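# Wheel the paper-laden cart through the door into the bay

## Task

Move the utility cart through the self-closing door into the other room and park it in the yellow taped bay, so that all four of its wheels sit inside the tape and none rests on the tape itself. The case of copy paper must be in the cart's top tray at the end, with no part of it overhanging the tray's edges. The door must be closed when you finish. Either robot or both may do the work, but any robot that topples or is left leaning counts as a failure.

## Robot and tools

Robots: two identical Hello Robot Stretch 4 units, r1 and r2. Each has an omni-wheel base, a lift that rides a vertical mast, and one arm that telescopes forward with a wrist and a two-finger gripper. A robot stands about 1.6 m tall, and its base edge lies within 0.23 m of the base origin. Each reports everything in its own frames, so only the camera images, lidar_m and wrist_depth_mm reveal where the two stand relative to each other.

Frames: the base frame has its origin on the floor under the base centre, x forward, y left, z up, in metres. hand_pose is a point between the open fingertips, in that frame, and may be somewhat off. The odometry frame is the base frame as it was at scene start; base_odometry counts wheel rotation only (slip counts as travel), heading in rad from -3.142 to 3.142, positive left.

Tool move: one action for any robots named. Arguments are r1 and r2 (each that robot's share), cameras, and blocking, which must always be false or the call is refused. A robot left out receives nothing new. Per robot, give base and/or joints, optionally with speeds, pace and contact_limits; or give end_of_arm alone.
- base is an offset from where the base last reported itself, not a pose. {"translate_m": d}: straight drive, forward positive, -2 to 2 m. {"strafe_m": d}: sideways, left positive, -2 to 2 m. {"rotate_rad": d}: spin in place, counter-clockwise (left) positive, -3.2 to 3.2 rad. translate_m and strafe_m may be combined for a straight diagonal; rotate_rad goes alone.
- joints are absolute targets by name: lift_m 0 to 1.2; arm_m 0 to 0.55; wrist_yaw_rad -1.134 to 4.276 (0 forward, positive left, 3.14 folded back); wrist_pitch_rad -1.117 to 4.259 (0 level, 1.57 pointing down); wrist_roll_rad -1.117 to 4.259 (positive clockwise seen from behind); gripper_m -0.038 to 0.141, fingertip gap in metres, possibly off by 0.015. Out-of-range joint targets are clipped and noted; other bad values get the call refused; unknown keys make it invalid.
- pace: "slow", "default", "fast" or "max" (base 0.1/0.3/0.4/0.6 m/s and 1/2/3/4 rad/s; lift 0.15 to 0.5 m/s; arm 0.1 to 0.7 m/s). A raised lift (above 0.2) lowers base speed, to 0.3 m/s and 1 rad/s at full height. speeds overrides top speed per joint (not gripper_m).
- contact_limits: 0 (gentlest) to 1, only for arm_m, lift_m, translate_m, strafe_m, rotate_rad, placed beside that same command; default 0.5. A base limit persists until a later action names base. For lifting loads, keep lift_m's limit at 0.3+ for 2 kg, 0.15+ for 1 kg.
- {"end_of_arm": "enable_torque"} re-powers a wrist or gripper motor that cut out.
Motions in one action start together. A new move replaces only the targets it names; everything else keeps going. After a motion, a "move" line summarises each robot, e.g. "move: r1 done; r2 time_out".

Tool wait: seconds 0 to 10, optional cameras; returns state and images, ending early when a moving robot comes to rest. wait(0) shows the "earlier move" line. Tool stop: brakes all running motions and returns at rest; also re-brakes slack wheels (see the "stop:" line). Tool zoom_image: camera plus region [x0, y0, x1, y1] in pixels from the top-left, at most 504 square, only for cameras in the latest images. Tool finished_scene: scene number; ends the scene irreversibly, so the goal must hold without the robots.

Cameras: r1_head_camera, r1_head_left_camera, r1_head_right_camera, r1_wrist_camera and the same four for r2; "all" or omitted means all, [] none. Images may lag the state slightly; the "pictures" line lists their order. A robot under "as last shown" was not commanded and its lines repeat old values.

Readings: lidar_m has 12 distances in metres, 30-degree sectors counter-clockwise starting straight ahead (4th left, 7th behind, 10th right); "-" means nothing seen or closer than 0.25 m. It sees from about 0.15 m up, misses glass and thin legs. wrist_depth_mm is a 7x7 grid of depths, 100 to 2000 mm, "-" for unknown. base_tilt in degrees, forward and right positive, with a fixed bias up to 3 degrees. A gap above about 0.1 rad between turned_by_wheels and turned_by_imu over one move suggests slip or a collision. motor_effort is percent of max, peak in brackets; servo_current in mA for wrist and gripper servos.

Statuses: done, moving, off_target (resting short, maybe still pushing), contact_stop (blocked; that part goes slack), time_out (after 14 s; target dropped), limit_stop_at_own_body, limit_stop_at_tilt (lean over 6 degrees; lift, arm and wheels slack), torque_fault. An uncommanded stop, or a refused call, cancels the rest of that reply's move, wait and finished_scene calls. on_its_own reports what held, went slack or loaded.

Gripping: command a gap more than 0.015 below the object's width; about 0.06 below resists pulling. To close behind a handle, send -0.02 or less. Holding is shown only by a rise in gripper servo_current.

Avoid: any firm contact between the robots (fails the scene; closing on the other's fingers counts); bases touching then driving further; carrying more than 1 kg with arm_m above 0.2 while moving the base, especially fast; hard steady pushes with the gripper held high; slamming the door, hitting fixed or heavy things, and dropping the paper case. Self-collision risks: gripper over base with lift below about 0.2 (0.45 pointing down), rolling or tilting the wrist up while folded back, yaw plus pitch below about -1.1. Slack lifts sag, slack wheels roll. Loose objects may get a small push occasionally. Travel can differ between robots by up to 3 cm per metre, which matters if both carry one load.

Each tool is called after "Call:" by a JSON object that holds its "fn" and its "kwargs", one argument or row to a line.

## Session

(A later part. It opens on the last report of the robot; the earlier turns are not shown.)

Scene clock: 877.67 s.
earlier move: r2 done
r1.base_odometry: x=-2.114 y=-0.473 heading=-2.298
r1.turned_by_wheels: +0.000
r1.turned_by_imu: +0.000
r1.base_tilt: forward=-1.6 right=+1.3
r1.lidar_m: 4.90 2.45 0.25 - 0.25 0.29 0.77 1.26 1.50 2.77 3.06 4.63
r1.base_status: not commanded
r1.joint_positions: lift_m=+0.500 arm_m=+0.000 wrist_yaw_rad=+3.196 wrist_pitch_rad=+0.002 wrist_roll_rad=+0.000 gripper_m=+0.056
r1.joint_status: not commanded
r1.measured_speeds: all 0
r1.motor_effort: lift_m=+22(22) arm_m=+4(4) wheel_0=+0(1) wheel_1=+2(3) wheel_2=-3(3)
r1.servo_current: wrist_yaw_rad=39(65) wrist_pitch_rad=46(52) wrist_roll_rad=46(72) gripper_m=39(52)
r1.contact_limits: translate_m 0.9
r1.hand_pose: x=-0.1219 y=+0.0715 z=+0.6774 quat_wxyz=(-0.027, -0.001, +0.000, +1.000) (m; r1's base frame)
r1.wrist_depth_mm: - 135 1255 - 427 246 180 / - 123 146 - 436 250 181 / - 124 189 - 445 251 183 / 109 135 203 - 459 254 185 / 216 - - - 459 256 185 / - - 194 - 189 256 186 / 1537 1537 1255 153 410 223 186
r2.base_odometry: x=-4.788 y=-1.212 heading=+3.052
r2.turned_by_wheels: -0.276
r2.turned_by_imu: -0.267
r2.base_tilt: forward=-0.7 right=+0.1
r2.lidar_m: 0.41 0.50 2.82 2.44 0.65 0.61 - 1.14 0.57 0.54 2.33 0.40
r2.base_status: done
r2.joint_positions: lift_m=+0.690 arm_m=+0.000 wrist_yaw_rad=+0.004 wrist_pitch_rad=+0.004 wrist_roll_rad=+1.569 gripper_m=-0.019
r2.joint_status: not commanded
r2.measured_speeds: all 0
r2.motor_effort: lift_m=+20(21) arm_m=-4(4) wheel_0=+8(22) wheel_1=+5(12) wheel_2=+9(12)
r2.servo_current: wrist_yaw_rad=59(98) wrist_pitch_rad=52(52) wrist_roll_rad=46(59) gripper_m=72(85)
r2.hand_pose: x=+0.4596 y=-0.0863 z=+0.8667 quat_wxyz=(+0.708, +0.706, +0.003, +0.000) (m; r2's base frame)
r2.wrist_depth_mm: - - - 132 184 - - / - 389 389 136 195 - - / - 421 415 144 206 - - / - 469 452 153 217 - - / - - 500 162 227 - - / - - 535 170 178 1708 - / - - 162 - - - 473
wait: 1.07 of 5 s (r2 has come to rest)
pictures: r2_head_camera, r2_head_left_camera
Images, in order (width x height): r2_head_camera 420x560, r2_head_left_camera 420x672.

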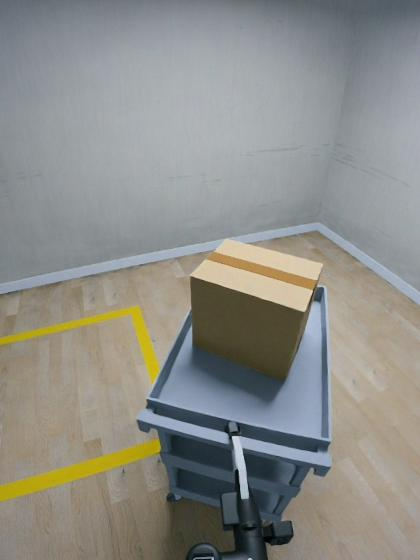

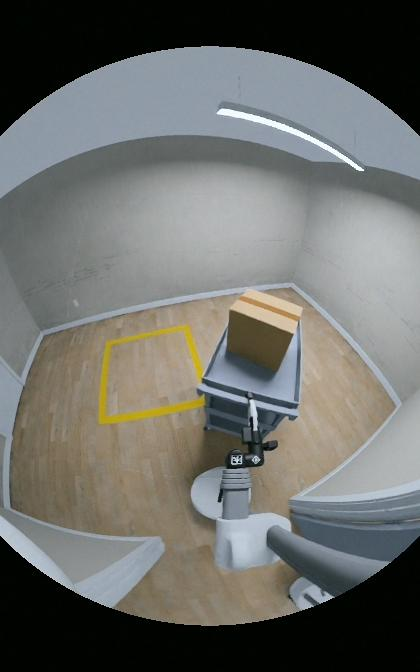

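Call:
{"fn": "move", "kwargs": {
  "blocking": false,
  "r2": {"base":{"translate_m":0.07,"strafe_m":0.28}},
  "cameras": []
}}

Call:
{"fn": "wait", "kwargs": {
  "seconds": 4,
  "cameras": ["r2_head_left_camera"]
}}

Call:
{"fn": "move", "kwargs": {
  "blocking": false,
  "r2": {"base":{"rotate_rad":-0.45},"pace":"slow"},
  "cameras": []
}}

Call:
{"fn": "wait", "kwargs": {
  "seconds": 5,
  "cameras": ["r2_head_camera","r2_head_left_camera"]
}}

Scene clock: 883.63 s.
move: r2 moving
r1: as last shown
r1.base_tilt: forward=-1.5 right=+1.2
r1.lidar_m: 4.91 2.52 0.25 - 0.25 0.28 0.76 1.25 1.52 2.77 3.06 4.66
r1.motor_effort: lift_m=+22(22) arm_m=+4(4) wheel_0=+0(1) wheel_1=+3(3) wheel_2=-3(3)
r1.servo_current: wrist_yaw_rad=52(72) wrist_pitch_rad=39(46) wrist_roll_rad=46(59) gripper_m=46(46)
r1.contact_limits: translate_m 0.9
r1.wrist_depth_mm: - 135 1308 - 424 245 180 / - 122 145 - 436 248 182 / - 124 189 - 445 253 184 / 109 135 201 - 452 254 184 / 216 - - - 459 255 186 / - - 194 - 188 257 186 / 1537 1537 1281 153 410 222 185
r2.base_odometry: x=-4.799 y=-1.242 heading=+3.051
r2.turned_by_wheels: -0.001
r2.turned_by_imu: -0.001
r2.base_tilt: forward=-0.7 right=+0.1
r2.lidar_m: 0.39 0.48 2.76 2.40 0.72 0.60 - 1.14 0.61 0.56 2.35 0.38
r2.base_status: translate_m moving; strafe_m moving
r2.joint_positions: lift_m=+0.690 arm_m=+0.000 wrist_yaw_rad=-0.007 wrist_pitch_rad=+0.004 wrist_roll_rad=+1.569 gripper_m=-0.019
r2.joint_status: not commanded
r2.measured_speeds: translate_m=+0.032 strafe_m=+0.123 rotate_rad=-0.006 lift_m=+0.000 arm_m=+0.000 wrist_yaw_rad=-0.049 wrist_pitch_rad=+0.000 wrist_roll_rad=+0.000
r2.motor_effort: lift_m=+20(21) arm_m=-4(4) wheel_0=-10(12) wheel_1=+11(12) wheel_2=-12(12)
r2.servo_current: wrist_yaw_rad=59(59) wrist_pitch_rad=39(46) wrist_roll_rad=52(59) gripper_m=72(78)
r2.hand_pose: x=+0.4587 y=-0.0894 z=+0.8667 quat_wxyz=(+0.708, +0.706, -0.001, -0.004) (m; r2's base frame)
r2.wrist_depth_mm: - - - 137 191 - - / - 394 397 142 200 - - / - 421 421 149 208 - - / - 469 455 156 219 - - / - - 496 164 229 - - / - - 186 172 176 1708 521 / - - - - - 1576 473
pictures: none
No camera images: "cameras" was empty.

Scene clock: 885.53 s.
earlier move: r2 done
r1.base_odometry: x=-2.114 y=-0.473 heading=-2.298
r1.turned_by_wheels: +0.000
r1.turned_by_imu: +0.000
r1.base_tilt: forward=-1.6 right=+1.3
r1.lidar_m: 4.90 2.50 0.25 - 0.25 0.26 0.76 1.25 1.49 2.78 3.03 4.63
r1.base_status: not commanded
r1.joint_positions: lift_m=+0.500 arm_m=+0.000 wrist_yaw_rad=+3.196 wrist_pitch_rad=+0.002 wrist_roll_rad=+0.000 gripper_m=+0.056
r1.joint_status: not commanded
r1.measured_speeds: all 0
r1.motor_effort: lift_m=+22(22) arm_m=+4(4) wheel_0=+0(1) wheel_1=+2(3) wheel_2=-3(3)
r1.servo_current: wrist_yaw_rad=26(72) wrist_pitch_rad=39(46) wrist_roll_rad=46(59) gripper_m=39(52)
r1.contact_limits: translate_m 0.9
r1.hand_pose: x=-0.1219 y=+0.0715 z=+0.6774 quat_wxyz=(-0.027, -0.001, +0.000, +1.000) (m; r1's base frame)
r1.wrist_depth_mm: - 135 - - 424 245 180 / - 122 145 - 433 249 181 / - 124 189 - 445 252 184 / 109 135 203 - 449 254 184 / 216 - - - 455 257 186 / - - 195 - 187 257 186 / 1499 1499 1464 143 410 223 186
r2.base_odometry: x=-4.883 y=-1.484 heading=+3.052
r2.turned_by_wheels: +0.001
r2.turned_by_imu: -0.001
r2.base_tilt: forward=-0.7 right=+0.0
r2.lidar_m: 0.45 2.36 2.62 2.20 1.03 0.56 0.58 1.36 0.84 0.82 2.57 0.32
r2.base_status: done
r2.joint_positions: lift_m=+0.690 arm_m=+0.000 wrist_yaw_rad=-0.004 wrist_pitch_rad=+0.004 wrist_roll_rad=+1.569 gripper_m=-0.019
r2.joint_status: not commanded
r2.measured_speeds: all 0
r2.motor_effort: lift_m=+20(21) arm_m=-3(4) wheel_0=-6(19) wheel_1=+1(12) wheel_2=-5(14)
r2.servo_current: wrist_yaw_rad=39(72) wrist_pitch_rad=39(52) wrist_roll_rad=46(59) gripper_m=78(78)
r2.hand_pose: x=+0.4589 y=-0.0887 z=+0.8667 quat_wxyz=(+0.708, +0.706, +0.000, -0.003) (m; r2's base frame)
r2.wrist_depth_mm: - 334 330 - 136 - - / - 375 382 - - - - / - 459 445 - 172 - - / - - 539 114 195 564 - / - - - 132 225 1618 508 / - - 185 156 176 1708 462 / - - - - 366 - 375
wait: 1.90 of 4 s (r2 has come to rest)
pictures: r2_head_left_camera
Images, in order (width x height): r2_head_left_camera 420x672.

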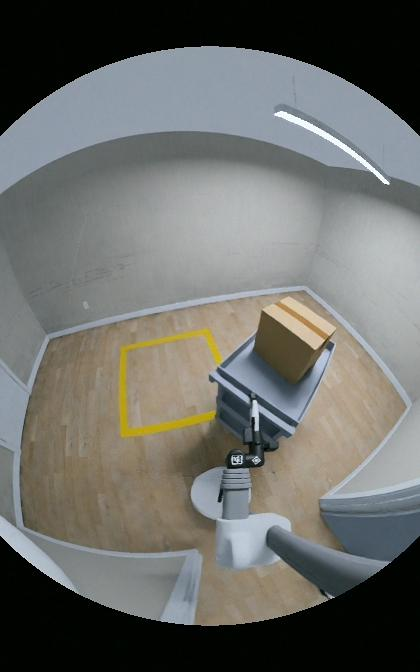

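Scene clock: 886.03 s.
move: r2 moving
r1: as last shown
r1.base_tilt: forward=-1.6 right=+1.2
r1.lidar_m: 4.91 2.49 0.25 - 0.25 0.27 0.78 1.25 1.50 2.79 3.05 4.66
r1.motor_effort: lift_m=+22(22) arm_m=+4(5) wheel_0=+0(0) wheel_1=+2(2) wheel_2=-3(3)
r1.servo_current: wrist_yaw_rad=65(65) wrist_pitch_rad=33(52) wrist_roll_rad=59(59) gripper_m=39(46)
r1.contact_limits: translate_m 0.9
r1.wrist_depth_mm: - 135 - - 427 246 180 / - 123 145 - 436 250 181 / - 124 189 - 445 253 183 / 109 136 202 - 455 255 185 / 216 - - - 459 256 185 / - - 193 - 189 256 186 / 1537 1499 1430 143 410 223 185
r2.base_odometry: x=-4.883 y=-1.484 heading=+2.928
r2.turned_by_wheels: -0.123
r2.turned_by_imu: -0.119
r2.base_tilt: forward=-0.7 right=+0.0
r2.lidar_m: 0.44 2.35 2.51 2.21 1.43 0.63 0.54 1.41 0.90 0.83 2.38 0.35
r2.base_status: rotate_rad moving
r2.joint_positions: lift_m=+0.690 arm_m=+0.000 wrist_yaw_rad=+0.010 wrist_pitch_rad=+0.004 wrist_roll_rad=+1.569 gripper_m=-0.019
r2.joint_status: not commanded
r2.measured_speeds: translate_m=+0.000 strafe_m=+0.002 rotate_rad=-0.485 lift_m=+0.000 arm_m=+0.000 wrist_yaw_rad=+0.017 wrist_pitch_rad=+0.000 wrist_roll_rad=+0.000
r2.motor_effort: lift_m=+21(21) arm_m=-4(4) wheel_0=+19(19) wheel_1=+9(9) wheel_2=+13(14)
r2.servo_current: wrist_yaw_rad=59(59) wrist_pitch_rad=39(46) wrist_roll_rad=39(59) gripper_m=72(78)
r2.hand_pose: x=+0.4602 y=-0.0845 z=+0.8667 quat_wxyz=(+0.708, +0.706, +0.005, +0.002) (m; r2's base frame)
r2.wrist_depth_mm: - 327 327 - 146 - - / - 368 373 - 163 - - / - 439 427 108 177 - - / - - 500 120 200 - - / - - - 139 222 1618 517 / - - - 155 179 1576 469 / - - - - - - 1205
pictures: none
No camera images: "cameras" was empty.

Scene clock: 887.17 s.
earlier move: r2 done
r1.base_odometry: x=-2.114 y=-0.473 heading=-2.298
r1.turned_by_wheels: +0.000
r1.turned_by_imu: +0.000
r1.base_tilt: forward=-1.6 right=+1.3
r1.lidar_m: 4.90 2.51 0.25 - 0.25 0.26 0.77 1.25 1.49 2.78 3.05 4.65
r1.base_status: not commanded
r1.joint_positions: lift_m=+0.500 arm_m=+0.000 wrist_yaw_rad=+3.196 wrist_pitch_rad=+0.002 wrist_roll_rad=+0.000 gripper_m=+0.056
r1.joint_status: not commanded
r1.measured_speeds: all 0
r1.motor_effort: lift_m=+22(22) arm_m=+4(5) wheel_0=+0(1) wheel_1=+2(3) wheel_2=-3(3)
r1.servo_current: wrist_yaw_rad=39(65) wrist_pitch_rad=39(52) wrist_roll_rad=46(59) gripper_m=46(46)
r1.contact_limits: translate_m 0.9
r1.hand_pose: x=-0.1219 y=+0.0715 z=+0.6774 quat_wxyz=(-0.027, -0.001, +0.000, +1.000) (m; r1's base frame)
r1.wrist_depth_mm: - 135 - - 427 246 180 / - 123 145 - 433 249 182 / - 124 189 - 445 252 183 / 109 135 202 - 452 254 184 / 216 - - - 459 256 186 / - - 193 - 187 258 186 / 1576 1499 1464 153 410 223 186
r2.base_odometry: x=-4.883 y=-1.484 heading=+2.603
r2.turned_by_wheels: -0.325
r2.turned_by_imu: -0.316
r2.base_tilt: forward=-0.7 right=+0.0
r2.lidar_m: 0.40 0.44 2.38 2.51 2.17 0.89 0.54 0.59 1.37 0.81 0.96 0.44
r2.base_status: done
r2.joint_positions: lift_m=+0.690 arm_m=+0.000 wrist_yaw_rad=+0.008 wrist_pitch_rad=+0.004 wrist_roll_rad=+1.569 gripper_m=-0.019
r2.joint_status: not commanded
r2.measured_speeds: all 0
r2.motor_effort: lift_m=+20(21) arm_m=-4(4) wheel_0=+7(19) wheel_1=+6(11) wheel_2=+4(14)
r2.servo_current: wrist_yaw_rad=59(72) wrist_pitch_rad=52(52) wrist_roll_rad=59(65) gripper_m=72(78)
r2.hand_pose: x=+0.4600 y=-0.0850 z=+0.8667 quat_wxyz=(+0.708, +0.706, +0.004, +0.001) (m; r2's base frame)
r2.wrist_depth_mm: - - - 167 226 1661 1138 / - - - 169 228 1576 - / - - 430 170 230 831 - / - 445 436 171 231 842 - / - - 462 172 233 842 - / - - 469 174 181 - - / - - - - 237 - -
wait: 1.13 of 5 s (r2 has come to rest)
pictures: r2_head_camera, r2_head_left_camera
Images, in order (width x height): r2_head_camera 420x560, r2_head_left_camera 420x672.

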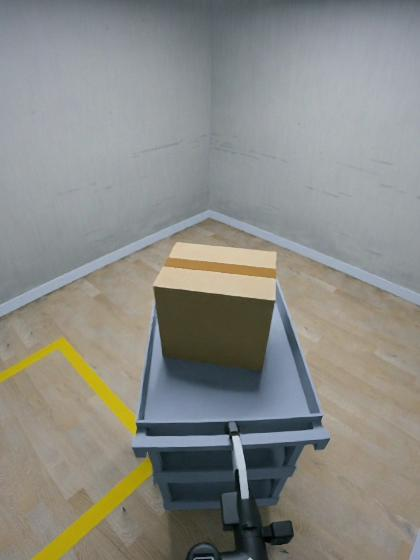

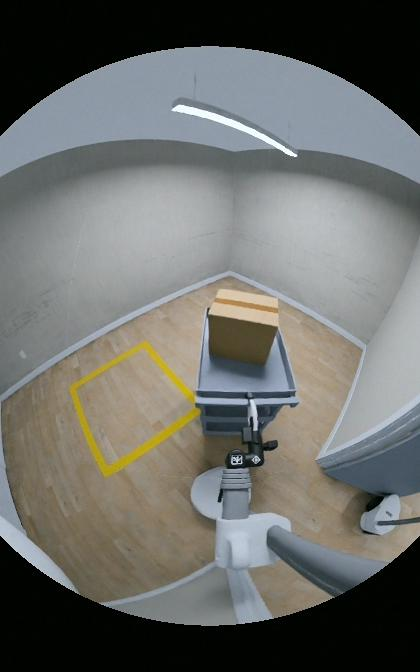

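Call:
{"fn": "move", "kwargs": {
  "blocking": false,
  "r2": {"base":{"translate_m":0.09,"strafe_m":0.33}},
  "cameras": []
}}

Call:
{"fn": "wait", "kwargs": {
  "seconds": 4,
  "cameras": []
}}

Call:
{"fn": "move", "kwargs": {
  "blocking": false,
  "r2": {"base":{"rotate_rad":-0.45},"pace":"slow"},
  "cameras": []
}}

Call:
{"fn": "wait", "kwargs": {
  "seconds": 5,
  "cameras": ["r2_head_camera","r2_head_left_camera"]
}}

Scene clock: 893.77 s.
move: r2 moving
r1: as last shown
r1.lidar_m: 4.89 2.48 0.25 - 0.25 0.29 0.78 1.27 1.49 2.80 3.05 4.63
r1.motor_effort: lift_m=+22(22) arm_m=+4(4) wheel_0=+0(1) wheel_1=+2(2) wheel_2=-3(3)
r1.servo_current: wrist_yaw_rad=39(59) wrist_pitch_rad=46(59) wrist_roll_rad=52(59) gripper_m=39(39)
r1.contact_limits: translate_m 0.9
r1.wrist_depth_mm: - 135 - - 427 246 180 / - 122 145 - 436 249 182 / - 124 190 - 445 252 183 / 109 135 202 - 452 254 185 / 216 - - - 459 256 185 / - - 193 - 187 257 186 / 1537 1576 1464 153 413 223 185
r2.base_odometry: x=-4.906 y=-1.507 heading=+2.602
r2.turned_by_wheels: -0.001
r2.turned_by_imu: +0.000
r2.base_tilt: forward=-0.7 right=+0.1
r2.lidar_m: 0.39 0.43 2.33 2.51 2.14 0.98 0.55 0.59 1.40 0.85 0.97 0.43
r2.base_status: translate_m moving; strafe_m moving
r2.joint_positions: lift_m=+0.690 arm_m=+0.000 wrist_yaw_rad=-0.007 wrist_pitch_rad=+0.004 wrist_roll_rad=+1.569 gripper_m=-0.019
r2.joint_status: not commanded
r2.measured_speeds: translate_m=+0.033 strafe_m=+0.122 rotate_rad=-0.004 lift_m=+0.000 arm_m=+0.000 wrist_yaw_rad=-0.050 wrist_pitch_rad=+0.000 wrist_roll_rad=+0.000
r2.motor_effort: lift_m=+21(21) arm_m=-4(4) wheel_0=-10(12) wheel_1=+12(13) wheel_2=-13(13)
r2.servo_current: wrist_yaw_rad=52(65) wrist_pitch_rad=46(52) wrist_roll_rad=33(52) gripper_m=78(78)
r2.hand_pose: x=+0.4587 y=-0.0895 z=+0.8667 quat_wxyz=(+0.708, +0.706, -0.001, -0.004) (m; r2's base frame)
r2.wrist_depth_mm: - - - 172 231 1661 1160 / - - - 172 231 1576 - / - - 466 172 232 820 - / - 449 439 172 233 831 - / - 462 455 174 234 842 - / - - 185 173 179 - - / - - 488 - 236 - -
pictures: none
No camera images: "cameras" was empty.

Scene clock: 895.87 s.
earlier move: r2 done
r1.base_odometry: x=-2.114 y=-0.473 heading=-2.298
r1.turned_by_wheels: +0.000
r1.turned_by_imu: +0.000
r1.base_tilt: forward=-1.6 right=+1.3
r1.lidar_m: 4.90 2.48 0.25 - 0.25 0.27 0.76 1.24 1.48 2.77 3.04 4.66
r1.base_status: not commanded
r1.joint_positions: lift_m=+0.500 arm_m=+0.000 wrist_yaw_rad=+3.196 wrist_pitch_rad=+0.002 wrist_roll_rad=+0.000 gripper_m=+0.056
r1.joint_status: not commanded
r1.measured_speeds: all 0
r1.motor_effort: lift_m=+22(22) arm_m=+4(4) wheel_0=-1(1) wheel_1=+2(2) wheel_2=-3(3)
r1.servo_current: wrist_yaw_rad=39(72) wrist_pitch_rad=39(59) wrist_roll_rad=52(72) gripper_m=33(52)
r1.contact_limits: translate_m 0.9
r1.hand_pose: x=-0.1219 y=+0.0715 z=+0.6774 quat_wxyz=(-0.027, -0.001, +0.000, +1.000) (m; r1's base frame)
r1.wrist_depth_mm: - 135 - - 430 246 180 / - 123 145 - 433 249 181 / - 124 190 - 445 251 183 / 109 135 203 - 452 254 184 / 216 - - - 459 256 185 / - - 193 - 187 257 185 / 1499 1576 1537 153 407 223 186
r2.base_odometry: x=-5.130 y=-1.721 heading=+2.602
r2.turned_by_wheels: +0.001
r2.turned_by_imu: -0.001
r2.base_tilt: forward=-0.7 right=+0.1
r2.lidar_m: 0.43 0.53 2.05 2.34 1.99 1.51 0.87 0.73 1.71 1.16 1.53 0.39
r2.base_status: done
r2.joint_positions: lift_m=+0.690 arm_m=+0.000 wrist_yaw_rad=-0.002 wrist_pitch_rad=+0.004 wrist_roll_rad=+1.569 gripper_m=-0.019
r2.joint_status: not commanded
r2.measured_speeds: all 0
r2.motor_effort: lift_m=+20(21) arm_m=-4(4) wheel_0=-3(18) wheel_1=+1(13) wheel_2=-6(15)
r2.servo_current: wrist_yaw_rad=46(78) wrist_pitch_rad=39(52) wrist_roll_rad=52(59) gripper_m=72(78)
r2.hand_pose: x=+0.4591 y=-0.0881 z=+0.8667 quat_wxyz=(+0.708, +0.706, +0.001, -0.002) (m; r2's base frame)
r2.wrist_depth_mm: - 525 455 123 176 - - / - 375 379 129 187 - - / - 424 415 138 196 - - / - 488 466 148 213 - - / - - 521 157 227 - - / - - 186 171 177 1618 504 / - 139 - - - - 1182
wait: 2.10 of 4 s (r2 has come to rest)
pictures: none
No camera images: "cameras" was empty.

Scene clock: 896.37 s.
move: r2 moving
r1: as last shown
r1.lidar_m: 4.90 2.51 0.25 - 0.25 0.27 0.80 1.25 1.49 2.79 3.04 4.68
r1.motor_effort: lift_m=+22(22) arm_m=+4(4) wheel_0=+0(1) wheel_1=+2(2) wheel_2=-3(3)
r1.servo_current: wrist_yaw_rad=65(65) wrist_pitch_rad=39(46) wrist_roll_rad=33(72) gripper_m=39(46)
r1.contact_limits: translate_m 0.9
r1.wrist_depth_mm: - 135 - - 424 246 179 / - 123 145 - 433 249 181 / - 124 190 - 445 250 183 / 109 135 202 - 452 255 185 / 216 - - - 459 257 186 / - - 193 - 187 256 186 / 1537 1499 1537 153 410 223 185
r2.base_odometry: x=-5.130 y=-1.721 heading=+2.479
r2.turned_by_wheels: -0.124
r2.turned_by_imu: -0.119
r2.base_tilt: forward=-0.6 right=+0.0
r2.lidar_m: 0.41 0.47 2.06 2.27 2.03 1.96 0.95 0.74 1.71 1.14 1.26 0.41
r2.base_status: rotate_rad moving
r2.joint_positions: lift_m=+0.690 arm_m=+0.000 wrist_yaw_rad=+0.010 wrist_pitch_rad=+0.004 wrist_roll_rad=+1.569 gripper_m=-0.019
r2.joint_status: not commanded
r2.measured_speeds: translate_m=+0.000 strafe_m=-0.002 rotate_rad=-0.489 lift_m=+0.000 arm_m=+0.000 wrist_yaw_rad=+0.007 wrist_pitch_rad=+0.000 wrist_roll_rad=+0.000
r2.motor_effort: lift_m=+21(21) arm_m=-4(4) wheel_0=+13(16) wheel_1=+8(9) wheel_2=+12(13)
r2.servo_current: wrist_yaw_rad=52(59) wrist_pitch_rad=46(46) wrist_roll_rad=59(59) gripper_m=72(78)
r2.hand_pose: x=+0.4602 y=-0.0846 z=+0.8667 quat_wxyz=(+0.708, +0.706, +0.005, +0.002) (m; r2's base frame)
r2.wrist_depth_mm: - - - 135 188 - - / - 397 397 140 198 - - / - 418 413 147 206 - - / - 469 445 154 218 - - / - - 492 162 228 - - / - - 525 171 180 1708 525 / - - - - - - 480
pictures: none
No camera images: "cameras" was empty.

Scene clock: 897.50 s.
earlier move: r2 done
r1.base_odometry: x=-2.114 y=-0.473 heading=-2.298
r1.turned_by_wheels: +0.000
r1.turned_by_imu: +0.000
r1.base_tilt: forward=-1.6 right=+1.3
r1.lidar_m: 4.92 2.49 0.25 - 0.25 0.27 0.79 1.25 1.49 2.78 3.04 4.64
r1.base_status: not commanded
r1.joint_positions: lift_m=+0.500 arm_m=+0.000 wrist_yaw_rad=+3.196 wrist_pitch_rad=+0.002 wrist_roll_rad=+0.000 gripper_m=+0.056
r1.joint_status: not commanded
r1.measured_speeds: all 0
r1.motor_effort: lift_m=+22(22) arm_m=+4(4) wheel_0=+1(1) wheel_1=+2(2) wheel_2=-3(3)
r1.servo_current: wrist_yaw_rad=33(72) wrist_pitch_rad=39(52) wrist_roll_rad=52(72) gripper_m=39(46)
r1.contact_limits: translate_m 0.9
r1.hand_pose: x=-0.1219 y=+0.0715 z=+0.6774 quat_wxyz=(-0.027, -0.001, +0.000, +1.000) (m; r1's base frame)
r1.wrist_depth_mm: - 135 - - 427 245 179 / - 122 145 - 436 250 182 / - 124 189 - 449 251 184 / 109 135 203 - 455 253 185 / 216 - - - 455 256 185 / - - 194 - 188 257 186 / 1537 1537 1499 153 415 224 186
r2.base_odometry: x=-5.130 y=-1.721 heading=+2.154
r2.turned_by_wheels: -0.325
r2.turned_by_imu: -0.315
r2.base_tilt: forward=-0.6 right=+0.1
r2.lidar_m: 0.37 0.39 2.05 2.06 2.24 1.97 1.35 0.85 0.74 1.59 1.14 0.45
r2.base_status: done
r2.joint_positions: lift_m=+0.690 arm_m=+0.000 wrist_yaw_rad=+0.010 wrist_pitch_rad=+0.004 wrist_roll_rad=+1.569 gripper_m=-0.019
r2.joint_status: not commanded
r2.measured_speeds: all 0
r2.motor_effort: lift_m=+21(21) arm_m=-4(4) wheel_0=+7(17) wheel_1=+5(10) wheel_2=+7(16)
r2.servo_current: wrist_yaw_rad=72(78) wrist_pitch_rad=46(52) wrist_roll_rad=52(59) gripper_m=72(78)
r2.hand_pose: x=+0.4602 y=-0.0846 z=+0.8667 quat_wxyz=(+0.708, +0.706, +0.005, +0.002) (m; r2's base frame)
r2.wrist_depth_mm: - - - 195 260 1397 293 / - - - 190 254 1708 1160 / - - - 186 249 1576 - / - - 439 183 243 854 - / - 445 449 180 237 - - / - 452 449 175 180 - - / - - - - 228 - -
wait: 1.13 of 5 s (r2 has come to rest)
pictures: r2_head_camera, r2_head_left_camera
Images, in order (width x height): r2_head_camera 420x560, r2_head_left_camera 420x672.

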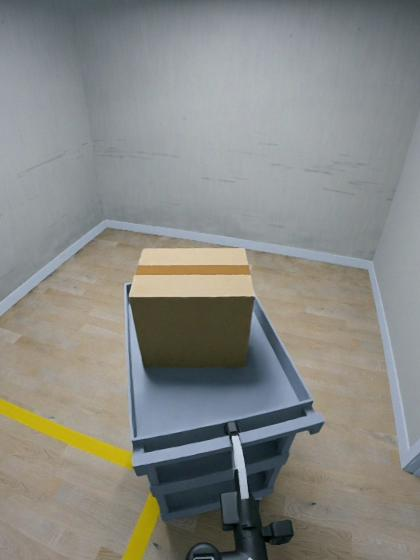

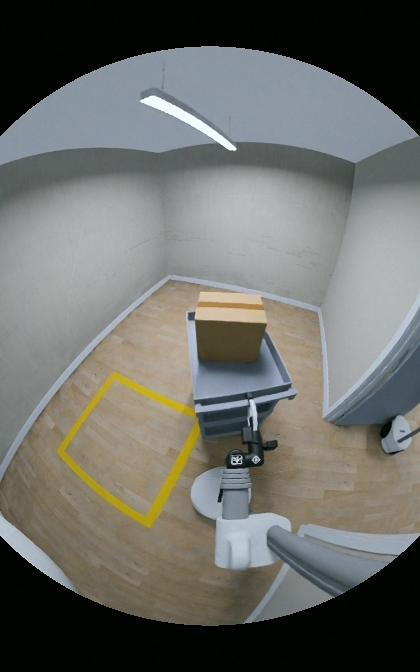

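Call:
{"fn": "move", "kwargs": {
  "blocking": false,
  "r2": {"base":{"translate_m":0.06,"strafe_m":0.38}},
  "cameras": []
}}

Call:
{"fn": "wait", "kwargs": {
  "seconds": 4,
  "cameras": []
}}

Call:
{"fn": "move", "kwargs": {
  "blocking": false,
  "r2": {"base":{"rotate_rad":-0.45},"pace":"slow"},
  "cameras": []
}}

Call:
{"fn": "wait", "kwargs": {
  "seconds": 5,
  "cameras": ["r2_head_camera","r2_head_left_camera"]
}}

Scene clock: 907.50 s.
move: r2 moving
r1: as last shown
r1.turned_by_imu: -0.001
r1.lidar_m: 4.91 2.49 0.25 - 0.25 0.27 0.78 1.26 1.50 2.77 3.08 4.63
r1.motor_effort: lift_m=+22(22) arm_m=+4(4) wheel_0=+0(1) wheel_1=+2(2) wheel_2=-3(3)
r1.servo_current: wrist_yaw_rad=46(72) wrist_pitch_rad=39(46) wrist_roll_rad=65(72) gripper_m=39(46)
r1.contact_limits: translate_m 0.9
r1.wrist_depth_mm: - 135 - - 430 246 179 / - 123 145 - 433 250 182 / - 124 189 - 445 251 183 / 109 135 203 - 452 254 185 / 216 - - - 459 256 186 / - - 194 - 188 257 186 / 1537 1537 1537 153 410 222 186
r2.base_odometry: x=-5.160 y=-1.735 heading=+2.152
r2.turned_by_wheels: -0.001
r2.turned_by_imu: +0.000
r2.base_tilt: forward=-0.7 right=+0.1
r2.lidar_m: 0.38 0.35 2.03 2.03 2.19 1.98 1.35 0.86 0.75 1.60 1.15 0.44
r2.base_status: translate_m moving; strafe_m moving
r2.joint_positions: lift_m=+0.690 arm_m=+0.000 wrist_yaw_rad=-0.007 wrist_pitch_rad=+0.004 wrist_roll_rad=+1.569 gripper_m=-0.019
r2.joint_status: not commanded
r2.measured_speeds: translate_m=+0.020 strafe_m=+0.128 rotate_rad=-0.004 lift_m=+0.000 arm_m=+0.000 wrist_yaw_rad=-0.055 wrist_pitch_rad=+0.000 wrist_roll_rad=+0.000
r2.motor_effort: lift_m=+20(21) arm_m=-4(4) wheel_0=-12(12) wheel_1=+9(12) wheel_2=-11(11)
r2.servo_current: wrist_yaw_rad=59(72) wrist_pitch_rad=39(46) wrist_roll_rad=52(52) gripper_m=78(78)
r2.hand_pose: x=+0.4587 y=-0.0894 z=+0.8667 quat_wxyz=(+0.708, +0.706, -0.001, -0.004) (m; r2's base frame)
r2.wrist_depth_mm: - - - 264 270 286 297 / - - - 255 260 1661 1160 / - - - 248 251 1708 - / - - 445 185 244 854 - / - 445 445 189 237 - - / - 449 186 175 181 - - / - 449 449 - 226 - -
pictures: none
No camera images: "cameras" was empty.

Scene clock: 909.70 s.
earlier move: r2 done
r1.base_odometry: x=-2.114 y=-0.473 heading=-2.298
r1.turned_by_wheels: +0.000
r1.turned_by_imu: +0.000
r1.base_tilt: forward=-1.6 right=+1.3
r1.lidar_m: 4.92 2.49 0.25 - 0.25 0.27 0.78 1.26 1.50 2.78 3.02 4.66
r1.base_status: not commanded
r1.joint_positions: lift_m=+0.500 arm_m=+0.000 wrist_yaw_rad=+3.196 wrist_pitch_rad=+0.002 wrist_roll_rad=+0.000 gripper_m=+0.056
r1.joint_status: not commanded
r1.measured_speeds: all 0
r1.motor_effort: lift_m=+22(22) arm_m=+4(4) wheel_0=+0(1) wheel_1=+2(2) wheel_2=-3(3)
r1.servo_current: wrist_yaw_rad=59(72) wrist_pitch_rad=39(59) wrist_roll_rad=52(72) gripper_m=39(52)
r1.contact_limits: translate_m 0.9
r1.hand_pose: x=-0.1219 y=+0.0715 z=+0.6774 quat_wxyz=(-0.027, -0.001, +0.000, +1.000) (m; r1's base frame)
r1.wrist_depth_mm: - 135 - - 427 247 180 / - 122 145 - 433 249 181 / - 124 190 - 445 251 183 / 109 135 202 - 452 254 185 / 216 - - - 462 256 186 / - - 195 - 188 256 186 / 1537 1537 1576 153 410 223 186
r2.base_odometry: x=-5.480 y=-1.880 heading=+2.153
r2.turned_by_wheels: +0.001
r2.turned_by_imu: -0.010
r2.base_tilt: forward=-0.7 right=+0.1
r2.lidar_m: 0.42 0.48 1.69 1.71 2.05 1.91 1.92 1.24 1.09 1.64 1.48 0.40
r2.base_status: done
r2.joint_positions: lift_m=+0.690 arm_m=+0.000 wrist_yaw_rad=-0.003 wrist_pitch_rad=+0.004 wrist_roll_rad=+1.569 gripper_m=-0.019
r2.joint_status: not commanded
r2.measured_speeds: all 0
r2.motor_effort: lift_m=+20(21) arm_m=+4(4) wheel_0=-4(22) wheel_1=+1(12) wheel_2=-6(18)
r2.servo_current: wrist_yaw_rad=52(98) wrist_pitch_rad=39(52) wrist_roll_rad=33(59) gripper_m=78(78)
r2.hand_pose: x=+0.4590 y=-0.0883 z=+0.8667 quat_wxyz=(+0.708, +0.706, +0.001, -0.003) (m; r2's base frame)
r2.wrist_depth_mm: - - - 139 193 699 - / - 399 397 145 201 - - / - 421 413 151 211 - - / - - 452 158 220 - - / - - 488 165 229 - - / - - 185 174 179 1576 530 / - - - - - 1708 480
wait: 2.20 of 4 s (r2 has come to rest)
pictures: none
No camera images: "cameras" was empty.

Scene clock: 910.20 s.
move: r2 moving
r1: as last shown
r1.lidar_m: 4.88 2.48 0.25 - 0.25 0.27 0.78 1.27 1.52 2.76 3.02 4.66
r1.servo_current: wrist_yaw_rad=46(65) wrist_pitch_rad=39(46) wrist_roll_rad=52(65) gripper_m=33(46)
r1.contact_limits: translate_m 0.9
r1.wrist_depth_mm: - 135 - - 427 248 180 / - 123 145 - 436 250 182 / - 124 189 - 445 252 183 / 109 136 203 - 452 253 185 / 216 - - - 459 256 185 / - - 194 - 187 255 186 / 1618 1499 1499 153 413 223 186
r2.base_odometry: x=-5.480 y=-1.880 heading=+2.030
r2.turned_by_wheels: -0.124
r2.turned_by_imu: -0.119
r2.base_tilt: forward=-0.6 right=+0.1
r2.lidar_m: 0.40 0.45 1.70 1.68 1.92 1.92 1.93 1.31 1.12 2.09 1.46 0.42
r2.base_status: rotate_rad moving
r2.joint_positions: lift_m=+0.690 arm_m=+0.000 wrist_yaw_rad=+0.010 wrist_pitch_rad=+0.004 wrist_roll_rad=+1.569 gripper_m=-0.019
r2.joint_status: not commanded
r2.measured_speeds: translate_m=+0.001 strafe_m=-0.001 rotate_rad=-0.490 lift_m=+0.000 arm_m=+0.000 wrist_yaw_rad=+0.015 wrist_pitch_rad=+0.000 wrist_roll_rad=+0.000
r2.motor_effort: lift_m=+20(21) arm_m=+4(4) wheel_0=+14(16) wheel_1=+8(9) wheel_2=+14(15)
r2.servo_current: wrist_yaw_rad=78(78) wrist_pitch_rad=39(52) wrist_roll_rad=52(52) gripper_m=78(78)
r2.hand_pose: x=+0.4602 y=-0.0844 z=+0.8667 quat_wxyz=(+0.708, +0.706, +0.005, +0.002) (m; r2's base frame)
r2.wrist_depth_mm: - - - 151 208 1537 - / - - - 156 213 - - / - 421 418 160 219 - - / - 452 442 163 224 831 - / - - 473 169 231 - - / - - 195 173 179 - - / - - - - 244 - 504
pictures: none
No camera images: "cameras" was empty.

Scene clock: 911.37 s.
earlier move: r2 done
r1.base_odometry: x=-2.114 y=-0.473 heading=-2.298
r1.turned_by_wheels: +0.000
r1.turned_by_imu: +0.000
r1.base_tilt: forward=-1.6 right=+1.3
r1.lidar_m: 4.89 2.51 0.25 - 0.25 0.26 0.78 1.24 1.51 2.79 3.03 4.65
r1.base_status: not commanded
r1.joint_positions: lift_m=+0.500 arm_m=+0.000 wrist_yaw_rad=+3.196 wrist_pitch_rad=+0.002 wrist_roll_rad=+0.000 gripper_m=+0.056
r1.joint_status: not commanded
r1.measured_speeds: all 0
r1.motor_effort: lift_m=+22(22) arm_m=+4(4) wheel_0=+0(1) wheel_1=+2(2) wheel_2=-3(3)
r1.servo_current: wrist_yaw_rad=46(65) wrist_pitch_rad=52(52) wrist_roll_rad=52(65) gripper_m=33(46)
r1.contact_limits: translate_m 0.9
r1.hand_pose: x=-0.1219 y=+0.0715 z=+0.6774 quat_wxyz=(-0.027, -0.001, +0.000, +1.000) (m; r1's base frame)
r1.wrist_depth_mm: - 135 - - 430 247 179 / - 122 145 - 436 250 181 / - 124 189 - 449 251 183 / 109 135 202 - 452 255 185 / 216 - - - 459 256 186 / - - 195 - 188 256 186 / 1537 1576 1576 153 410 224 185
r2.base_odometry: x=-5.480 y=-1.880 heading=+1.705
r2.turned_by_wheels: -0.325
r2.turned_by_imu: -0.315
r2.base_tilt: forward=-0.6 right=+0.0
r2.lidar_m: 0.34 0.33 1.85 1.69 1.74 2.11 1.91 1.81 1.18 1.11 1.46 0.45
r2.base_status: done
r2.joint_positions: lift_m=+0.690 arm_m=+0.000 wrist_yaw_rad=+0.008 wrist_pitch_rad=+0.004 wrist_roll_rad=+1.569 gripper_m=-0.019
r2.joint_status: not commanded
r2.measured_speeds: all 0
r2.motor_effort: lift_m=+20(21) arm_m=-4(4) wheel_0=+9(16) wheel_1=+5(9) wheel_2=+4(20)
r2.servo_current: wrist_yaw_rad=52(78) wrist_pitch_rad=46(52) wrist_roll_rad=39(59) gripper_m=72(78)
r2.hand_pose: x=+0.4600 y=-0.0852 z=+0.8667 quat_wxyz=(+0.708, +0.706, +0.004, +0.001) (m; r2's base frame)
r2.wrist_depth_mm: - - - 247 310 1430 1118 / - - - 291 304 332 332 / - - - 271 276 1708 500 / - - - 255 258 1708 - / - - 442 202 244 831 - / - 439 433 174 180 - - / - 427 424 - 220 - -
wait: 1.17 of 5 s (r2 has come to rest)
pictures: r2_head_camera, r2_head_left_camera
Images, in order (width x height): r2_head_camera 420x560, r2_head_left_camera 420x672.

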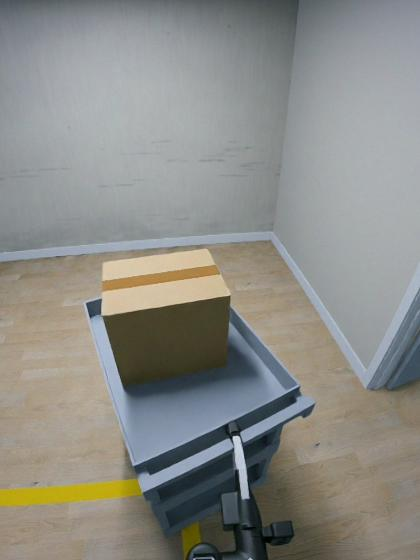

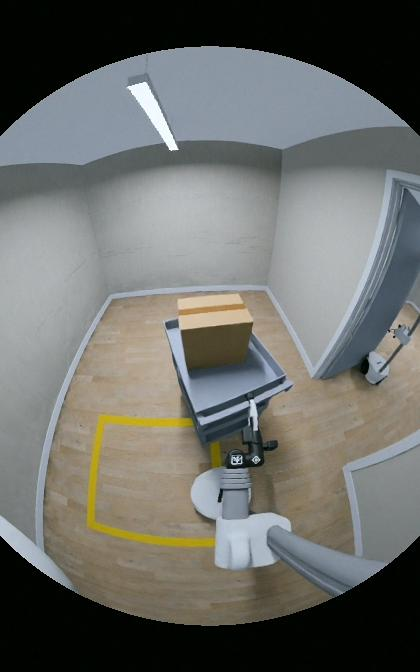

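Call:
{"fn": "move", "kwargs": {
  "blocking": false,
  "r2": {"base":{"translate_m":0.04,"strafe_m":0.48}},
  "cameras": []
}}

Call:
{"fn": "wait", "kwargs": {
  "seconds": 4,
  "cameras": []
}}

Call:
{"fn": "move", "kwargs": {
  "blocking": false,
  "r2": {"base":{"rotate_rad":-0.45},"pace":"slow"},
  "cameras": []
}}

Call:
{"fn": "wait", "kwargs": {
  "seconds": 5,
  "cameras": ["r2_head_camera","r2_head_left_camera"]
}}

Scene clock: 921.10 s.
move: r2 moving
r1: as last shown
r1.turned_by_imu: -0.001
r1.base_tilt: forward=-1.6 right=+1.2
r1.lidar_m: 4.92 2.49 0.25 - 0.25 0.25 0.74 1.25 1.50 2.75 3.04 4.67
r1.motor_effort: lift_m=+22(22) arm_m=+4(5) wheel_0=+0(1) wheel_1=+2(2) wheel_2=-3(3)
r1.servo_current: wrist_yaw_rad=46(59) wrist_pitch_rad=46(46) wrist_roll_rad=65(65) gripper_m=46(46)
r1.contact_limits: translate_m 0.9
r1.wrist_depth_mm: - 135 - - 427 246 180 / - 123 144 - 433 249 181 / - 124 189 - 445 251 184 / 109 135 203 - 455 254 185 / 216 - - - 459 254 185 / - - 193 - 188 256 186 / 1537 1576 1576 153 413 223 186
r2.base_odometry: x=-5.515 y=-1.882 heading=+1.703
r2.turned_by_wheels: -0.002
r2.turned_by_imu: +0.000
r2.base_tilt: forward=-0.7 right=+0.1
r2.lidar_m: 0.33 0.33 1.82 1.65 1.69 2.09 1.92 1.86 1.25 1.15 1.51 0.48
r2.base_status: translate_m moving; strafe_m moving
r2.joint_positions: lift_m=+0.690 arm_m=+0.000 wrist_yaw_rad=-0.008 wrist_pitch_rad=+0.004 wrist_roll_rad=+1.569 gripper_m=-0.019
r2.joint_status: not commanded
r2.measured_speeds: translate_m=+0.010 strafe_m=+0.133 rotate_rad=+0.001 lift_m=+0.000 arm_m=+0.000 wrist_yaw_rad=-0.048 wrist_pitch_rad=+0.000 wrist_roll_rad=+0.000
r2.motor_effort: lift_m=+20(21) arm_m=-4(4) wheel_0=-19(19) wheel_1=+10(13) wheel_2=-9(10)
r2.servo_current: wrist_yaw_rad=52(59) wrist_pitch_rad=39(46) wrist_roll_rad=52(59) gripper_m=72(78)
r2.hand_pose: x=+0.4586 y=-0.0897 z=+0.8667 quat_wxyz=(+0.708, +0.706, -0.001, -0.004) (m; r2's base frame)
r2.wrist_depth_mm: - - - 249 307 1366 1098 / - - - 294 312 338 336 / - - - 271 279 1756 496 / - - - 260 259 1708 - / - - 449 189 242 820 - / - 439 186 172 180 - - / - 421 418 - 217 - -
pictures: none
No camera images: "cameras" was empty.

Scene clock: 923.57 s.
earlier move: r2 done
r1.base_odometry: x=-2.114 y=-0.473 heading=-2.298
r1.turned_by_wheels: +0.000
r1.turned_by_imu: +0.000
r1.base_tilt: forward=-1.6 right=+1.3
r1.lidar_m: 4.89 2.51 0.25 - 0.25 0.29 0.75 1.27 1.48 2.77 3.07 4.65
r1.base_status: not commanded
r1.joint_positions: lift_m=+0.500 arm_m=+0.000 wrist_yaw_rad=+3.196 wrist_pitch_rad=+0.002 wrist_roll_rad=+0.000 gripper_m=+0.056
r1.joint_status: not commanded
r1.measured_speeds: all 0
r1.motor_effort: lift_m=+22(22) arm_m=+4(5) wheel_0=+0(1) wheel_1=+2(3) wheel_2=-3(3)
r1.servo_current: wrist_yaw_rad=39(72) wrist_pitch_rad=39(52) wrist_roll_rad=52(65) gripper_m=46(52)
r1.contact_limits: translate_m 0.9
r1.hand_pose: x=-0.1219 y=+0.0715 z=+0.6774 quat_wxyz=(-0.027, -0.001, +0.000, +1.000) (m; r1's base frame)
r1.wrist_depth_mm: - 135 - - 427 247 180 / - 123 145 - 433 248 181 / - 124 189 - 445 251 184 / 109 135 202 - 452 253 184 / 216 - - - 459 256 185 / - - 194 - 188 256 186 / 1537 1499 1537 154 410 224 186
r2.base_odometry: x=-5.961 y=-1.904 heading=+1.704
r2.turned_by_wheels: +0.001
r2.turned_by_imu: -0.004
r2.base_tilt: forward=-0.7 right=+0.0
r2.lidar_m: 0.42 0.48 1.34 1.20 1.25 1.57 2.01 2.05 1.71 1.60 1.81 0.40
r2.base_status: done
r2.joint_positions: lift_m=+0.690 arm_m=+0.000 wrist_yaw_rad=-0.006 wrist_pitch_rad=+0.004 wrist_roll_rad=+1.569 gripper_m=-0.019
r2.joint_status: not commanded
r2.measured_speeds: all 0
r2.motor_effort: lift_m=+20(21) arm_m=+1(4) wheel_0=-2(23) wheel_1=+3(13) wheel_2=-6(16)
r2.servo_current: wrist_yaw_rad=59(85) wrist_pitch_rad=46(52) wrist_roll_rad=52(59) gripper_m=78(85)
r2.hand_pose: x=+0.4587 y=-0.0892 z=+0.8667 quat_wxyz=(+0.708, +0.706, -0.001, -0.004) (m; r2's base frame)
r2.wrist_depth_mm: - - - 143 199 676 - / - - 455 148 206 759 - / - 421 415 153 213 - - / - 455 445 159 221 - - / - - 484 166 229 - - / - - 185 173 179 1708 - / - - - - - - 477
wait: 2.47 of 4 s (r2 has come to rest)
pictures: none
No camera images: "cameras" was empty.

Scene clock: 924.07 s.
move: r2 moving
r1: as last shown
r1.lidar_m: 4.90 2.51 0.25 - 0.25 0.30 0.78 1.25 1.48 2.78 3.05 4.65
r1.motor_effort: lift_m=+22(22) arm_m=+4(4) wheel_0=+0(0) wheel_1=+2(2) wheel_2=-3(3)
r1.servo_current: wrist_yaw_rad=52(52) wrist_pitch_rad=39(39) wrist_roll_rad=39(72) gripper_m=39(46)
r1.contact_limits: translate_m 0.9
r1.wrist_depth_mm: - 135 - - 430 246 180 / - 123 145 - 436 249 181 / - 124 189 - 449 252 183 / 109 135 202 - 452 255 185 / 215 - - - 459 255 185 / - - 194 - 187 257 186 / 1537 1499 1537 153 413 224 186
r2.base_odometry: x=-5.961 y=-1.904 heading=+1.580
r2.turned_by_wheels: -0.124
r2.turned_by_imu: -0.120
r2.base_tilt: forward=-0.7 right=+0.0
r2.lidar_m: 0.40 0.43 1.41 1.22 1.22 1.43 2.02 2.01 1.83 1.57 1.78 0.42
r2.base_status: rotate_rad moving
r2.joint_positions: lift_m=+0.690 arm_m=+0.000 wrist_yaw_rad=+0.010 wrist_pitch_rad=+0.004 wrist_roll_rad=+1.569 gripper_m=-0.019
r2.joint_status: not commanded
r2.measured_speeds: translate_m=+0.002 strafe_m=+0.001 rotate_rad=-0.497 lift_m=+0.000 arm_m=+0.000 wrist_yaw_rad=+0.008 wrist_pitch_rad=+0.000 wrist_roll_rad=+0.000
r2.motor_effort: lift_m=+21(21) arm_m=+1(2) wheel_0=+10(16) wheel_1=+7(9) wheel_2=+16(16)
r2.servo_current: wrist_yaw_rad=59(59) wrist_pitch_rad=46(52) wrist_roll_rad=52(52) gripper_m=72(78)
r2.hand_pose: x=+0.4602 y=-0.0845 z=+0.8667 quat_wxyz=(+0.708, +0.706, +0.005, +0.002) (m; r2's base frame)
r2.wrist_depth_mm: - - - 154 210 1537 559 / - - - 158 216 759 - / - 424 415 161 220 - - / - 449 442 164 225 831 - / - - 469 169 231 - - / - - 484 173 178 - - / - - - - 243 1576 496
pictures: none
No camera images: "cameras" was empty.

Scene clock: 925.20 s.
earlier move: r2 done
r1.base_odometry: x=-2.114 y=-0.473 heading=-2.298
r1.turned_by_wheels: +0.000
r1.turned_by_imu: +0.000
r1.base_tilt: forward=-1.6 right=+1.2
r1.lidar_m: 4.91 2.50 0.25 - 0.25 0.26 0.77 1.27 1.50 2.78 3.06 4.65
r1.base_status: not commanded
r1.joint_positions: lift_m=+0.500 arm_m=+0.000 wrist_yaw_rad=+3.196 wrist_pitch_rad=+0.002 wrist_roll_rad=+0.000 gripper_m=+0.056
r1.joint_status: not commanded
r1.measured_speeds: all 0
r1.motor_effort: lift_m=+22(22) arm_m=+4(5) wheel_0=+0(1) wheel_1=+2(2) wheel_2=-3(3)
r1.servo_current: wrist_yaw_rad=65(72) wrist_pitch_rad=39(46) wrist_roll_rad=39(72) gripper_m=46(46)
r1.contact_limits: translate_m 0.9
r1.hand_pose: x=-0.1219 y=+0.0715 z=+0.6774 quat_wxyz=(-0.027, -0.001, +0.000, +1.000) (m; r1's base frame)
r1.wrist_depth_mm: - 135 - - 421 246 180 / - 122 145 - 436 250 181 / - 124 190 - 445 252 183 / 109 136 202 - 452 254 185 / 216 - - - 459 255 186 / - - 193 - 187 257 186 / 1576 1576 1537 154 413 224 186
r2.base_odometry: x=-5.961 y=-1.904 heading=+1.256
r2.turned_by_wheels: -0.325
r2.turned_by_imu: -0.315
r2.base_tilt: forward=-0.7 right=+0.1
r2.lidar_m: 0.32 0.29 1.82 1.29 1.21 1.26 1.71 1.99 2.06 1.65 1.59 0.48
r2.base_status: done
r2.joint_positions: lift_m=+0.690 arm_m=+0.000 wrist_yaw_rad=+0.003 wrist_pitch_rad=+0.004 wrist_roll_rad=+1.569 gripper_m=-0.019
r2.joint_status: not commanded
r2.measured_speeds: all 0
r2.motor_effort: lift_m=+20(21) arm_m=-3(4) wheel_0=+6(16) wheel_1=+6(9) wheel_2=+4(19)
r2.servo_current: wrist_yaw_rad=39(78) wrist_pitch_rad=46(52) wrist_roll_rad=52(59) gripper_m=72(78)
r2.hand_pose: x=+0.4596 y=-0.0866 z=+0.8667 quat_wxyz=(+0.708, +0.706, +0.003, -0.001) (m; r2's base frame)
r2.wrist_depth_mm: - - - 268 - - 1160 / - - - 236 317 336 336 / - - - 220 290 1756 1182 / - - - 259 264 1863 - / - - 449 188 246 831 - / - 439 430 173 180 - - / - 418 418 - 214 - -
wait: 1.13 of 5 s (r2 has come to rest)
pictures: r2_head_camera, r2_head_left_camera
Images, in order (width x height): r2_head_camera 420x560, r2_head_left_camera 420x672.

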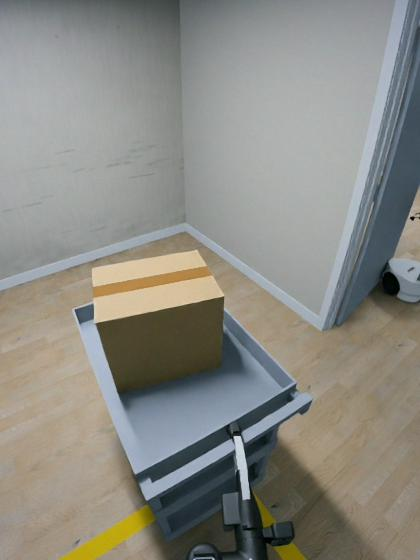

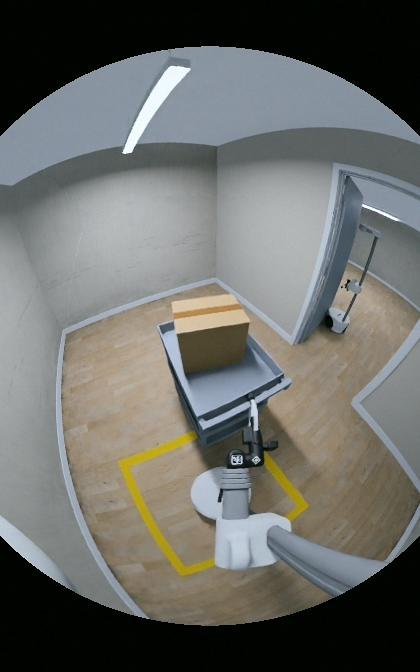

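Call:
{"fn": "move", "kwargs": {
  "blocking": false,
  "r2": {"base":{"translate_m":0.0,"strafe_m":0.2}},
  "cameras": []
}}

Call:
{"fn": "wait", "kwargs": {
  "seconds": 4,
  "cameras": []
}}

Call:
{"fn": "move", "kwargs": {
  "blocking": false,
  "r2": {"base":{"translate_m":-0.5}},
  "cameras": []
}}

Call:
{"fn": "wait", "kwargs": {
  "seconds": 6,
  "cameras": ["r2_head_camera","r2_head_left_camera"]
}}

Scene clock: 932.60 s.
move: r2 moving
r1: as last shown
r1.base_tilt: forward=-1.6 right=+1.3
r1.lidar_m: 4.90 2.48 0.25 - 0.25 0.26 0.73 1.26 1.50 2.78 3.06 4.64
r1.motor_effort: lift_m=+22(22) arm_m=+4(4) wheel_0=+0(1) wheel_1=+2(2) wheel_2=-3(3)
r1.servo_current: wrist_yaw_rad=46(59) wrist_pitch_rad=46(52) wrist_roll_rad=52(59) gripper_m=39(46)
r1.contact_limits: translate_m 0.9
r1.wrist_depth_mm: - 135 - - 430 247 180 / - 123 145 - 436 250 181 / - 124 190 - 445 251 183 / 110 135 203 - 452 255 183 / 215 - - - 459 257 185 / - - 193 - 187 257 186 / 1576 1576 1576 153 410 222 186
r2.base_odometry: x=-5.996 y=-1.893 heading=+1.255
r2.turned_by_wheels: -0.001
r2.turned_by_imu: +0.000
r2.base_tilt: forward=-0.7 right=+0.1
r2.lidar_m: 0.30 0.29 1.77 1.25 1.18 1.24 1.67 2.02 2.08 1.69 1.63 0.45
r2.base_status: translate_m moving; strafe_m moving
r2.joint_positions: lift_m=+0.690 arm_m=+0.000 wrist_yaw_rad=-0.009 wrist_pitch_rad=+0.004 wrist_roll_rad=+1.569 gripper_m=-0.019
r2.joint_status: not commanded
r2.measured_speeds: translate_m=+0.000 strafe_m=+0.142 rotate_rad=-0.002 lift_m=+0.000 arm_m=+0.000 wrist_yaw_rad=-0.047 wrist_pitch_rad=+0.000 wrist_roll_rad=+0.000
r2.motor_effort: lift_m=+20(21) arm_m=-4(4) wheel_0=-14(15) wheel_1=+10(12) wheel_2=-2(3)
r2.servo_current: wrist_yaw_rad=59(59) wrist_pitch_rad=46(52) wrist_roll_rad=46(52) gripper_m=72(78)
r2.hand_pose: x=+0.4585 y=-0.0900 z=+0.8667 quat_wxyz=(+0.708, +0.706, -0.002, -0.005) (m; r2's base frame)
r2.wrist_depth_mm: - - - 264 - - 1160 / - - - 237 327 336 342 / - - - 220 291 1708 1182 / - - - 259 264 1808 - / - - 452 189 244 820 - / - 439 185 171 179 - - / - 413 415 - 212 - -
pictures: none
No camera images: "cameras" was empty.

Scene clock: 934.07 s.
earlier move: r2 done
r1.base_odometry: x=-2.114 y=-0.473 heading=-2.298
r1.turned_by_wheels: +0.000
r1.turned_by_imu: +0.000
r1.base_tilt: forward=-1.6 right=+1.3
r1.lidar_m: 4.91 2.47 0.25 - 0.25 0.27 0.76 1.26 1.49 2.78 3.03 4.65
r1.base_status: not commanded
r1.joint_positions: lift_m=+0.500 arm_m=+0.000 wrist_yaw_rad=+3.196 wrist_pitch_rad=+0.002 wrist_roll_rad=+0.000 gripper_m=+0.056
r1.joint_status: not commanded
r1.measured_speeds: all 0
r1.motor_effort: lift_m=+22(22) arm_m=+4(4) wheel_0=+0(1) wheel_1=+2(3) wheel_2=-3(3)
r1.servo_current: wrist_yaw_rad=26(65) wrist_pitch_rad=39(52) wrist_roll_rad=65(65) gripper_m=39(46)
r1.contact_limits: translate_m 0.9
r1.hand_pose: x=-0.1219 y=+0.0715 z=+0.6774 quat_wxyz=(-0.027, -0.001, +0.000, +1.000) (m; r1's base frame)
r1.wrist_depth_mm: - 135 - - 427 246 180 / - 123 145 - 436 250 181 / - 124 189 - 445 251 183 / 109 135 203 - 452 254 184 / 216 - - - 459 256 186 / - - 193 - 188 256 186 / 1537 1537 1537 153 413 223 186
r2.base_odometry: x=-6.151 y=-1.842 heading=+1.255
r2.turned_by_wheels: +0.000
r2.turned_by_imu: -0.001
r2.base_tilt: forward=-0.7 right=+0.0
r2.lidar_m: 0.34 0.36 1.58 1.10 1.06 1.09 1.50 2.12 2.17 1.82 1.76 0.46
r2.base_status: done
r2.joint_positions: lift_m=+0.690 arm_m=+0.000 wrist_yaw_rad=-0.009 wrist_pitch_rad=+0.004 wrist_roll_rad=+1.569 gripper_m=-0.019
r2.joint_status: not commanded
r2.measured_speeds: all 0
r2.motor_effort: lift_m=+21(21) arm_m=-4(4) wheel_0=-4(20) wheel_1=+3(12) wheel_2=-4(4)
r2.servo_current: wrist_yaw_rad=59(91) wrist_pitch_rad=39(52) wrist_roll_rad=46(59) gripper_m=78(78)
r2.hand_pose: x=+0.4585 y=-0.0899 z=+0.8667 quat_wxyz=(+0.708, +0.706, -0.002, -0.005) (m; r2's base frame)
r2.wrist_depth_mm: - - - 205 274 283 285 / - - - 200 264 1576 1182 / - - - 250 255 1756 - / - - - 186 246 820 - / - 445 445 181 238 - - / - 442 185 174 180 - - / - 445 442 - 224 - -
wait: 1.47 of 4 s (r2 has come to rest)
pictures: none
No camera images: "cameras" was empty.

Scene clock: 934.57 s.
move: r2 moving
r1: as last shown
r1.base_tilt: forward=-1.6 right=+1.2
r1.lidar_m: 4.91 2.51 0.25 - 0.25 0.28 0.78 1.27 1.52 2.78 3.05 4.64
r1.servo_current: wrist_yaw_rad=65(65) wrist_pitch_rad=46(52) wrist_roll_rad=46(59) gripper_m=39(46)
r1.contact_limits: translate_m 0.9
r1.wrist_depth_mm: - 135 - - 430 246 180 / - 123 145 - 439 248 181 / - 124 190 - 442 251 183 / 109 135 201 - 452 255 183 / 216 - - - 459 256 186 / - - 194 - 188 256 187 / 1576 1537 1537 153 410 223 186
r2.base_odometry: x=-6.161 y=-1.871 heading=+1.256
r2.turned_by_wheels: +0.001
r2.turned_by_imu: +0.002
r2.base_tilt: forward=-0.6 right=+0.1
r2.lidar_m: 0.38 0.37 1.56 1.10 1.01 1.08 1.42 2.09 2.15 1.86 1.77 0.44
r2.base_status: translate_m moving
r2.joint_positions: lift_m=+0.690 arm_m=+0.000 wrist_yaw_rad=+0.010 wrist_pitch_rad=+0.004 wrist_roll_rad=+1.569 gripper_m=-0.019
r2.joint_status: not commanded
r2.measured_speeds: translate_m=-0.120 strafe_m=+0.000 rotate_rad=+0.008 lift_m=+0.000 arm_m=+0.000 wrist_yaw_rad=+0.043 wrist_pitch_rad=+0.000 wrist_roll_rad=+0.000
r2.motor_effort: lift_m=+20(21) arm_m=-4(4) wheel_0=-3(14) wheel_1=-10(10) wheel_2=+24(24)
r2.servo_current: wrist_yaw_rad=72(72) wrist_pitch_rad=52(52) wrist_roll_rad=46(52) gripper_m=72(78)
r2.hand_pose: x=+0.4602 y=-0.0846 z=+0.8667 quat_wxyz=(+0.708, +0.706, +0.005, +0.002) (m; r2's base frame)
r2.wrist_depth_mm: - - - 191 256 272 286 / - - - 188 250 1661 1160 / - - - 185 246 820 - / - - 445 182 241 842 - / - 449 449 179 237 - - / - 452 449 175 181 - - / - - - - 230 - -
pictures: none
No camera images: "cameras" was empty.

Scene clock: 937.23 s.
earlier move: r2 done
r1.base_odometry: x=-2.114 y=-0.473 heading=-2.298
r1.turned_by_wheels: +0.000
r1.turned_by_imu: +0.000
r1.base_tilt: forward=-1.6 right=+1.3
r1.lidar_m: 4.91 2.47 0.25 - 0.25 0.27 0.76 1.25 1.50 2.78 3.02 4.64
r1.base_status: not commanded
r1.joint_positions: lift_m=+0.500 arm_m=+0.000 wrist_yaw_rad=+3.196 wrist_pitch_rad=+0.002 wrist_roll_rad=+0.000 gripper_m=+0.056
r1.joint_status: not commanded
r1.measured_speeds: all 0
r1.motor_effort: lift_m=+22(22) arm_m=+4(4) wheel_0=+0(1) wheel_1=+2(3) wheel_2=-3(3)
r1.servo_current: wrist_yaw_rad=52(65) wrist_pitch_rad=46(52) wrist_roll_rad=46(59) gripper_m=46(46)
r1.contact_limits: translate_m 0.9
r1.hand_pose: x=-0.1219 y=+0.0715 z=+0.6774 quat_wxyz=(-0.027, -0.001, +0.000, +1.000) (m; r1's base frame)
r1.wrist_depth_mm: - 135 - - 433 246 180 / - 123 145 - 433 249 181 / - 124 189 - 439 252 183 / 109 136 202 - 452 254 185 / 217 - - - 455 256 185 / - - 194 - 188 256 185 / 1537 1537 1576 153 410 223 185
r2.base_odometry: x=-6.306 y=-2.317 heading=+1.255
r2.turned_by_wheels: -0.001
r2.turned_by_imu: +0.002
r2.base_tilt: forward=-0.7 right=+0.0
r2.lidar_m: 0.36 0.36 1.18 0.84 0.77 0.80 1.10 1.70 1.75 2.13 2.01 0.43
r2.base_status: done
r2.joint_positions: lift_m=+0.690 arm_m=+0.000 wrist_yaw_rad=+0.011 wrist_pitch_rad=+0.004 wrist_roll_rad=+1.569 gripper_m=-0.019
r2.joint_status: not commanded
r2.measured_speeds: all 0
r2.motor_effort: lift_m=+20(21) arm_m=-4(4) wheel_0=-1(14) wheel_1=-2(10) wheel_2=+5(25)
r2.servo_current: wrist_yaw_rad=65(85) wrist_pitch_rad=46(52) wrist_roll_rad=59(59) gripper_m=72(85)
r2.hand_pose: x=+0.4603 y=-0.0842 z=+0.8667 quat_wxyz=(+0.708, +0.706, +0.005, +0.002) (m; r2's base frame)
r2.wrist_depth_mm: - - - 199 266 285 283 / - - - 195 256 1708 1160 / - - - 189 251 1708 - / - - 445 185 244 842 - / - 445 445 203 237 - - / - 449 445 175 181 - - / - 452 452 - 228 - -
wait: 2.67 of 6 s (r2 has come to rest)
pictures: r2_head_camera, r2_head_left_camera
Images, in order (width x height): r2_head_camera 420x560, r2_head_left_camera 420x672.

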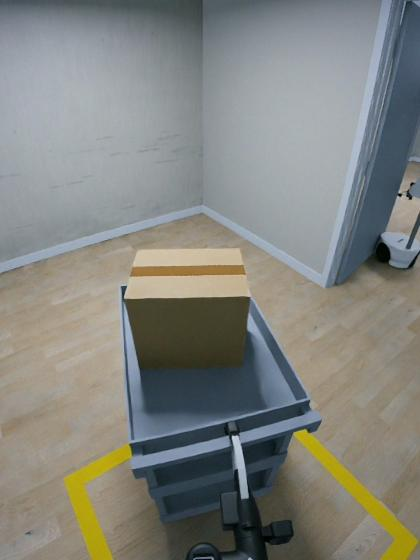

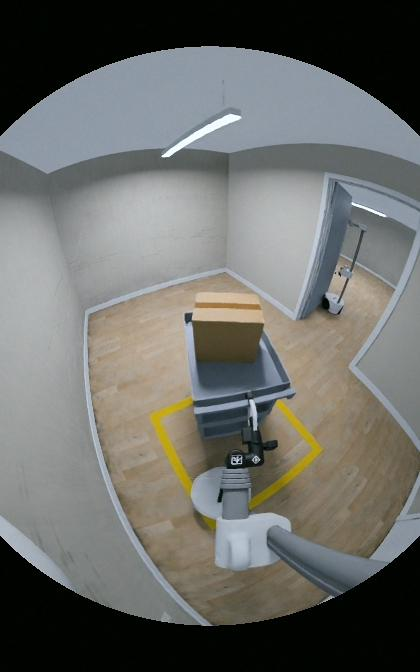

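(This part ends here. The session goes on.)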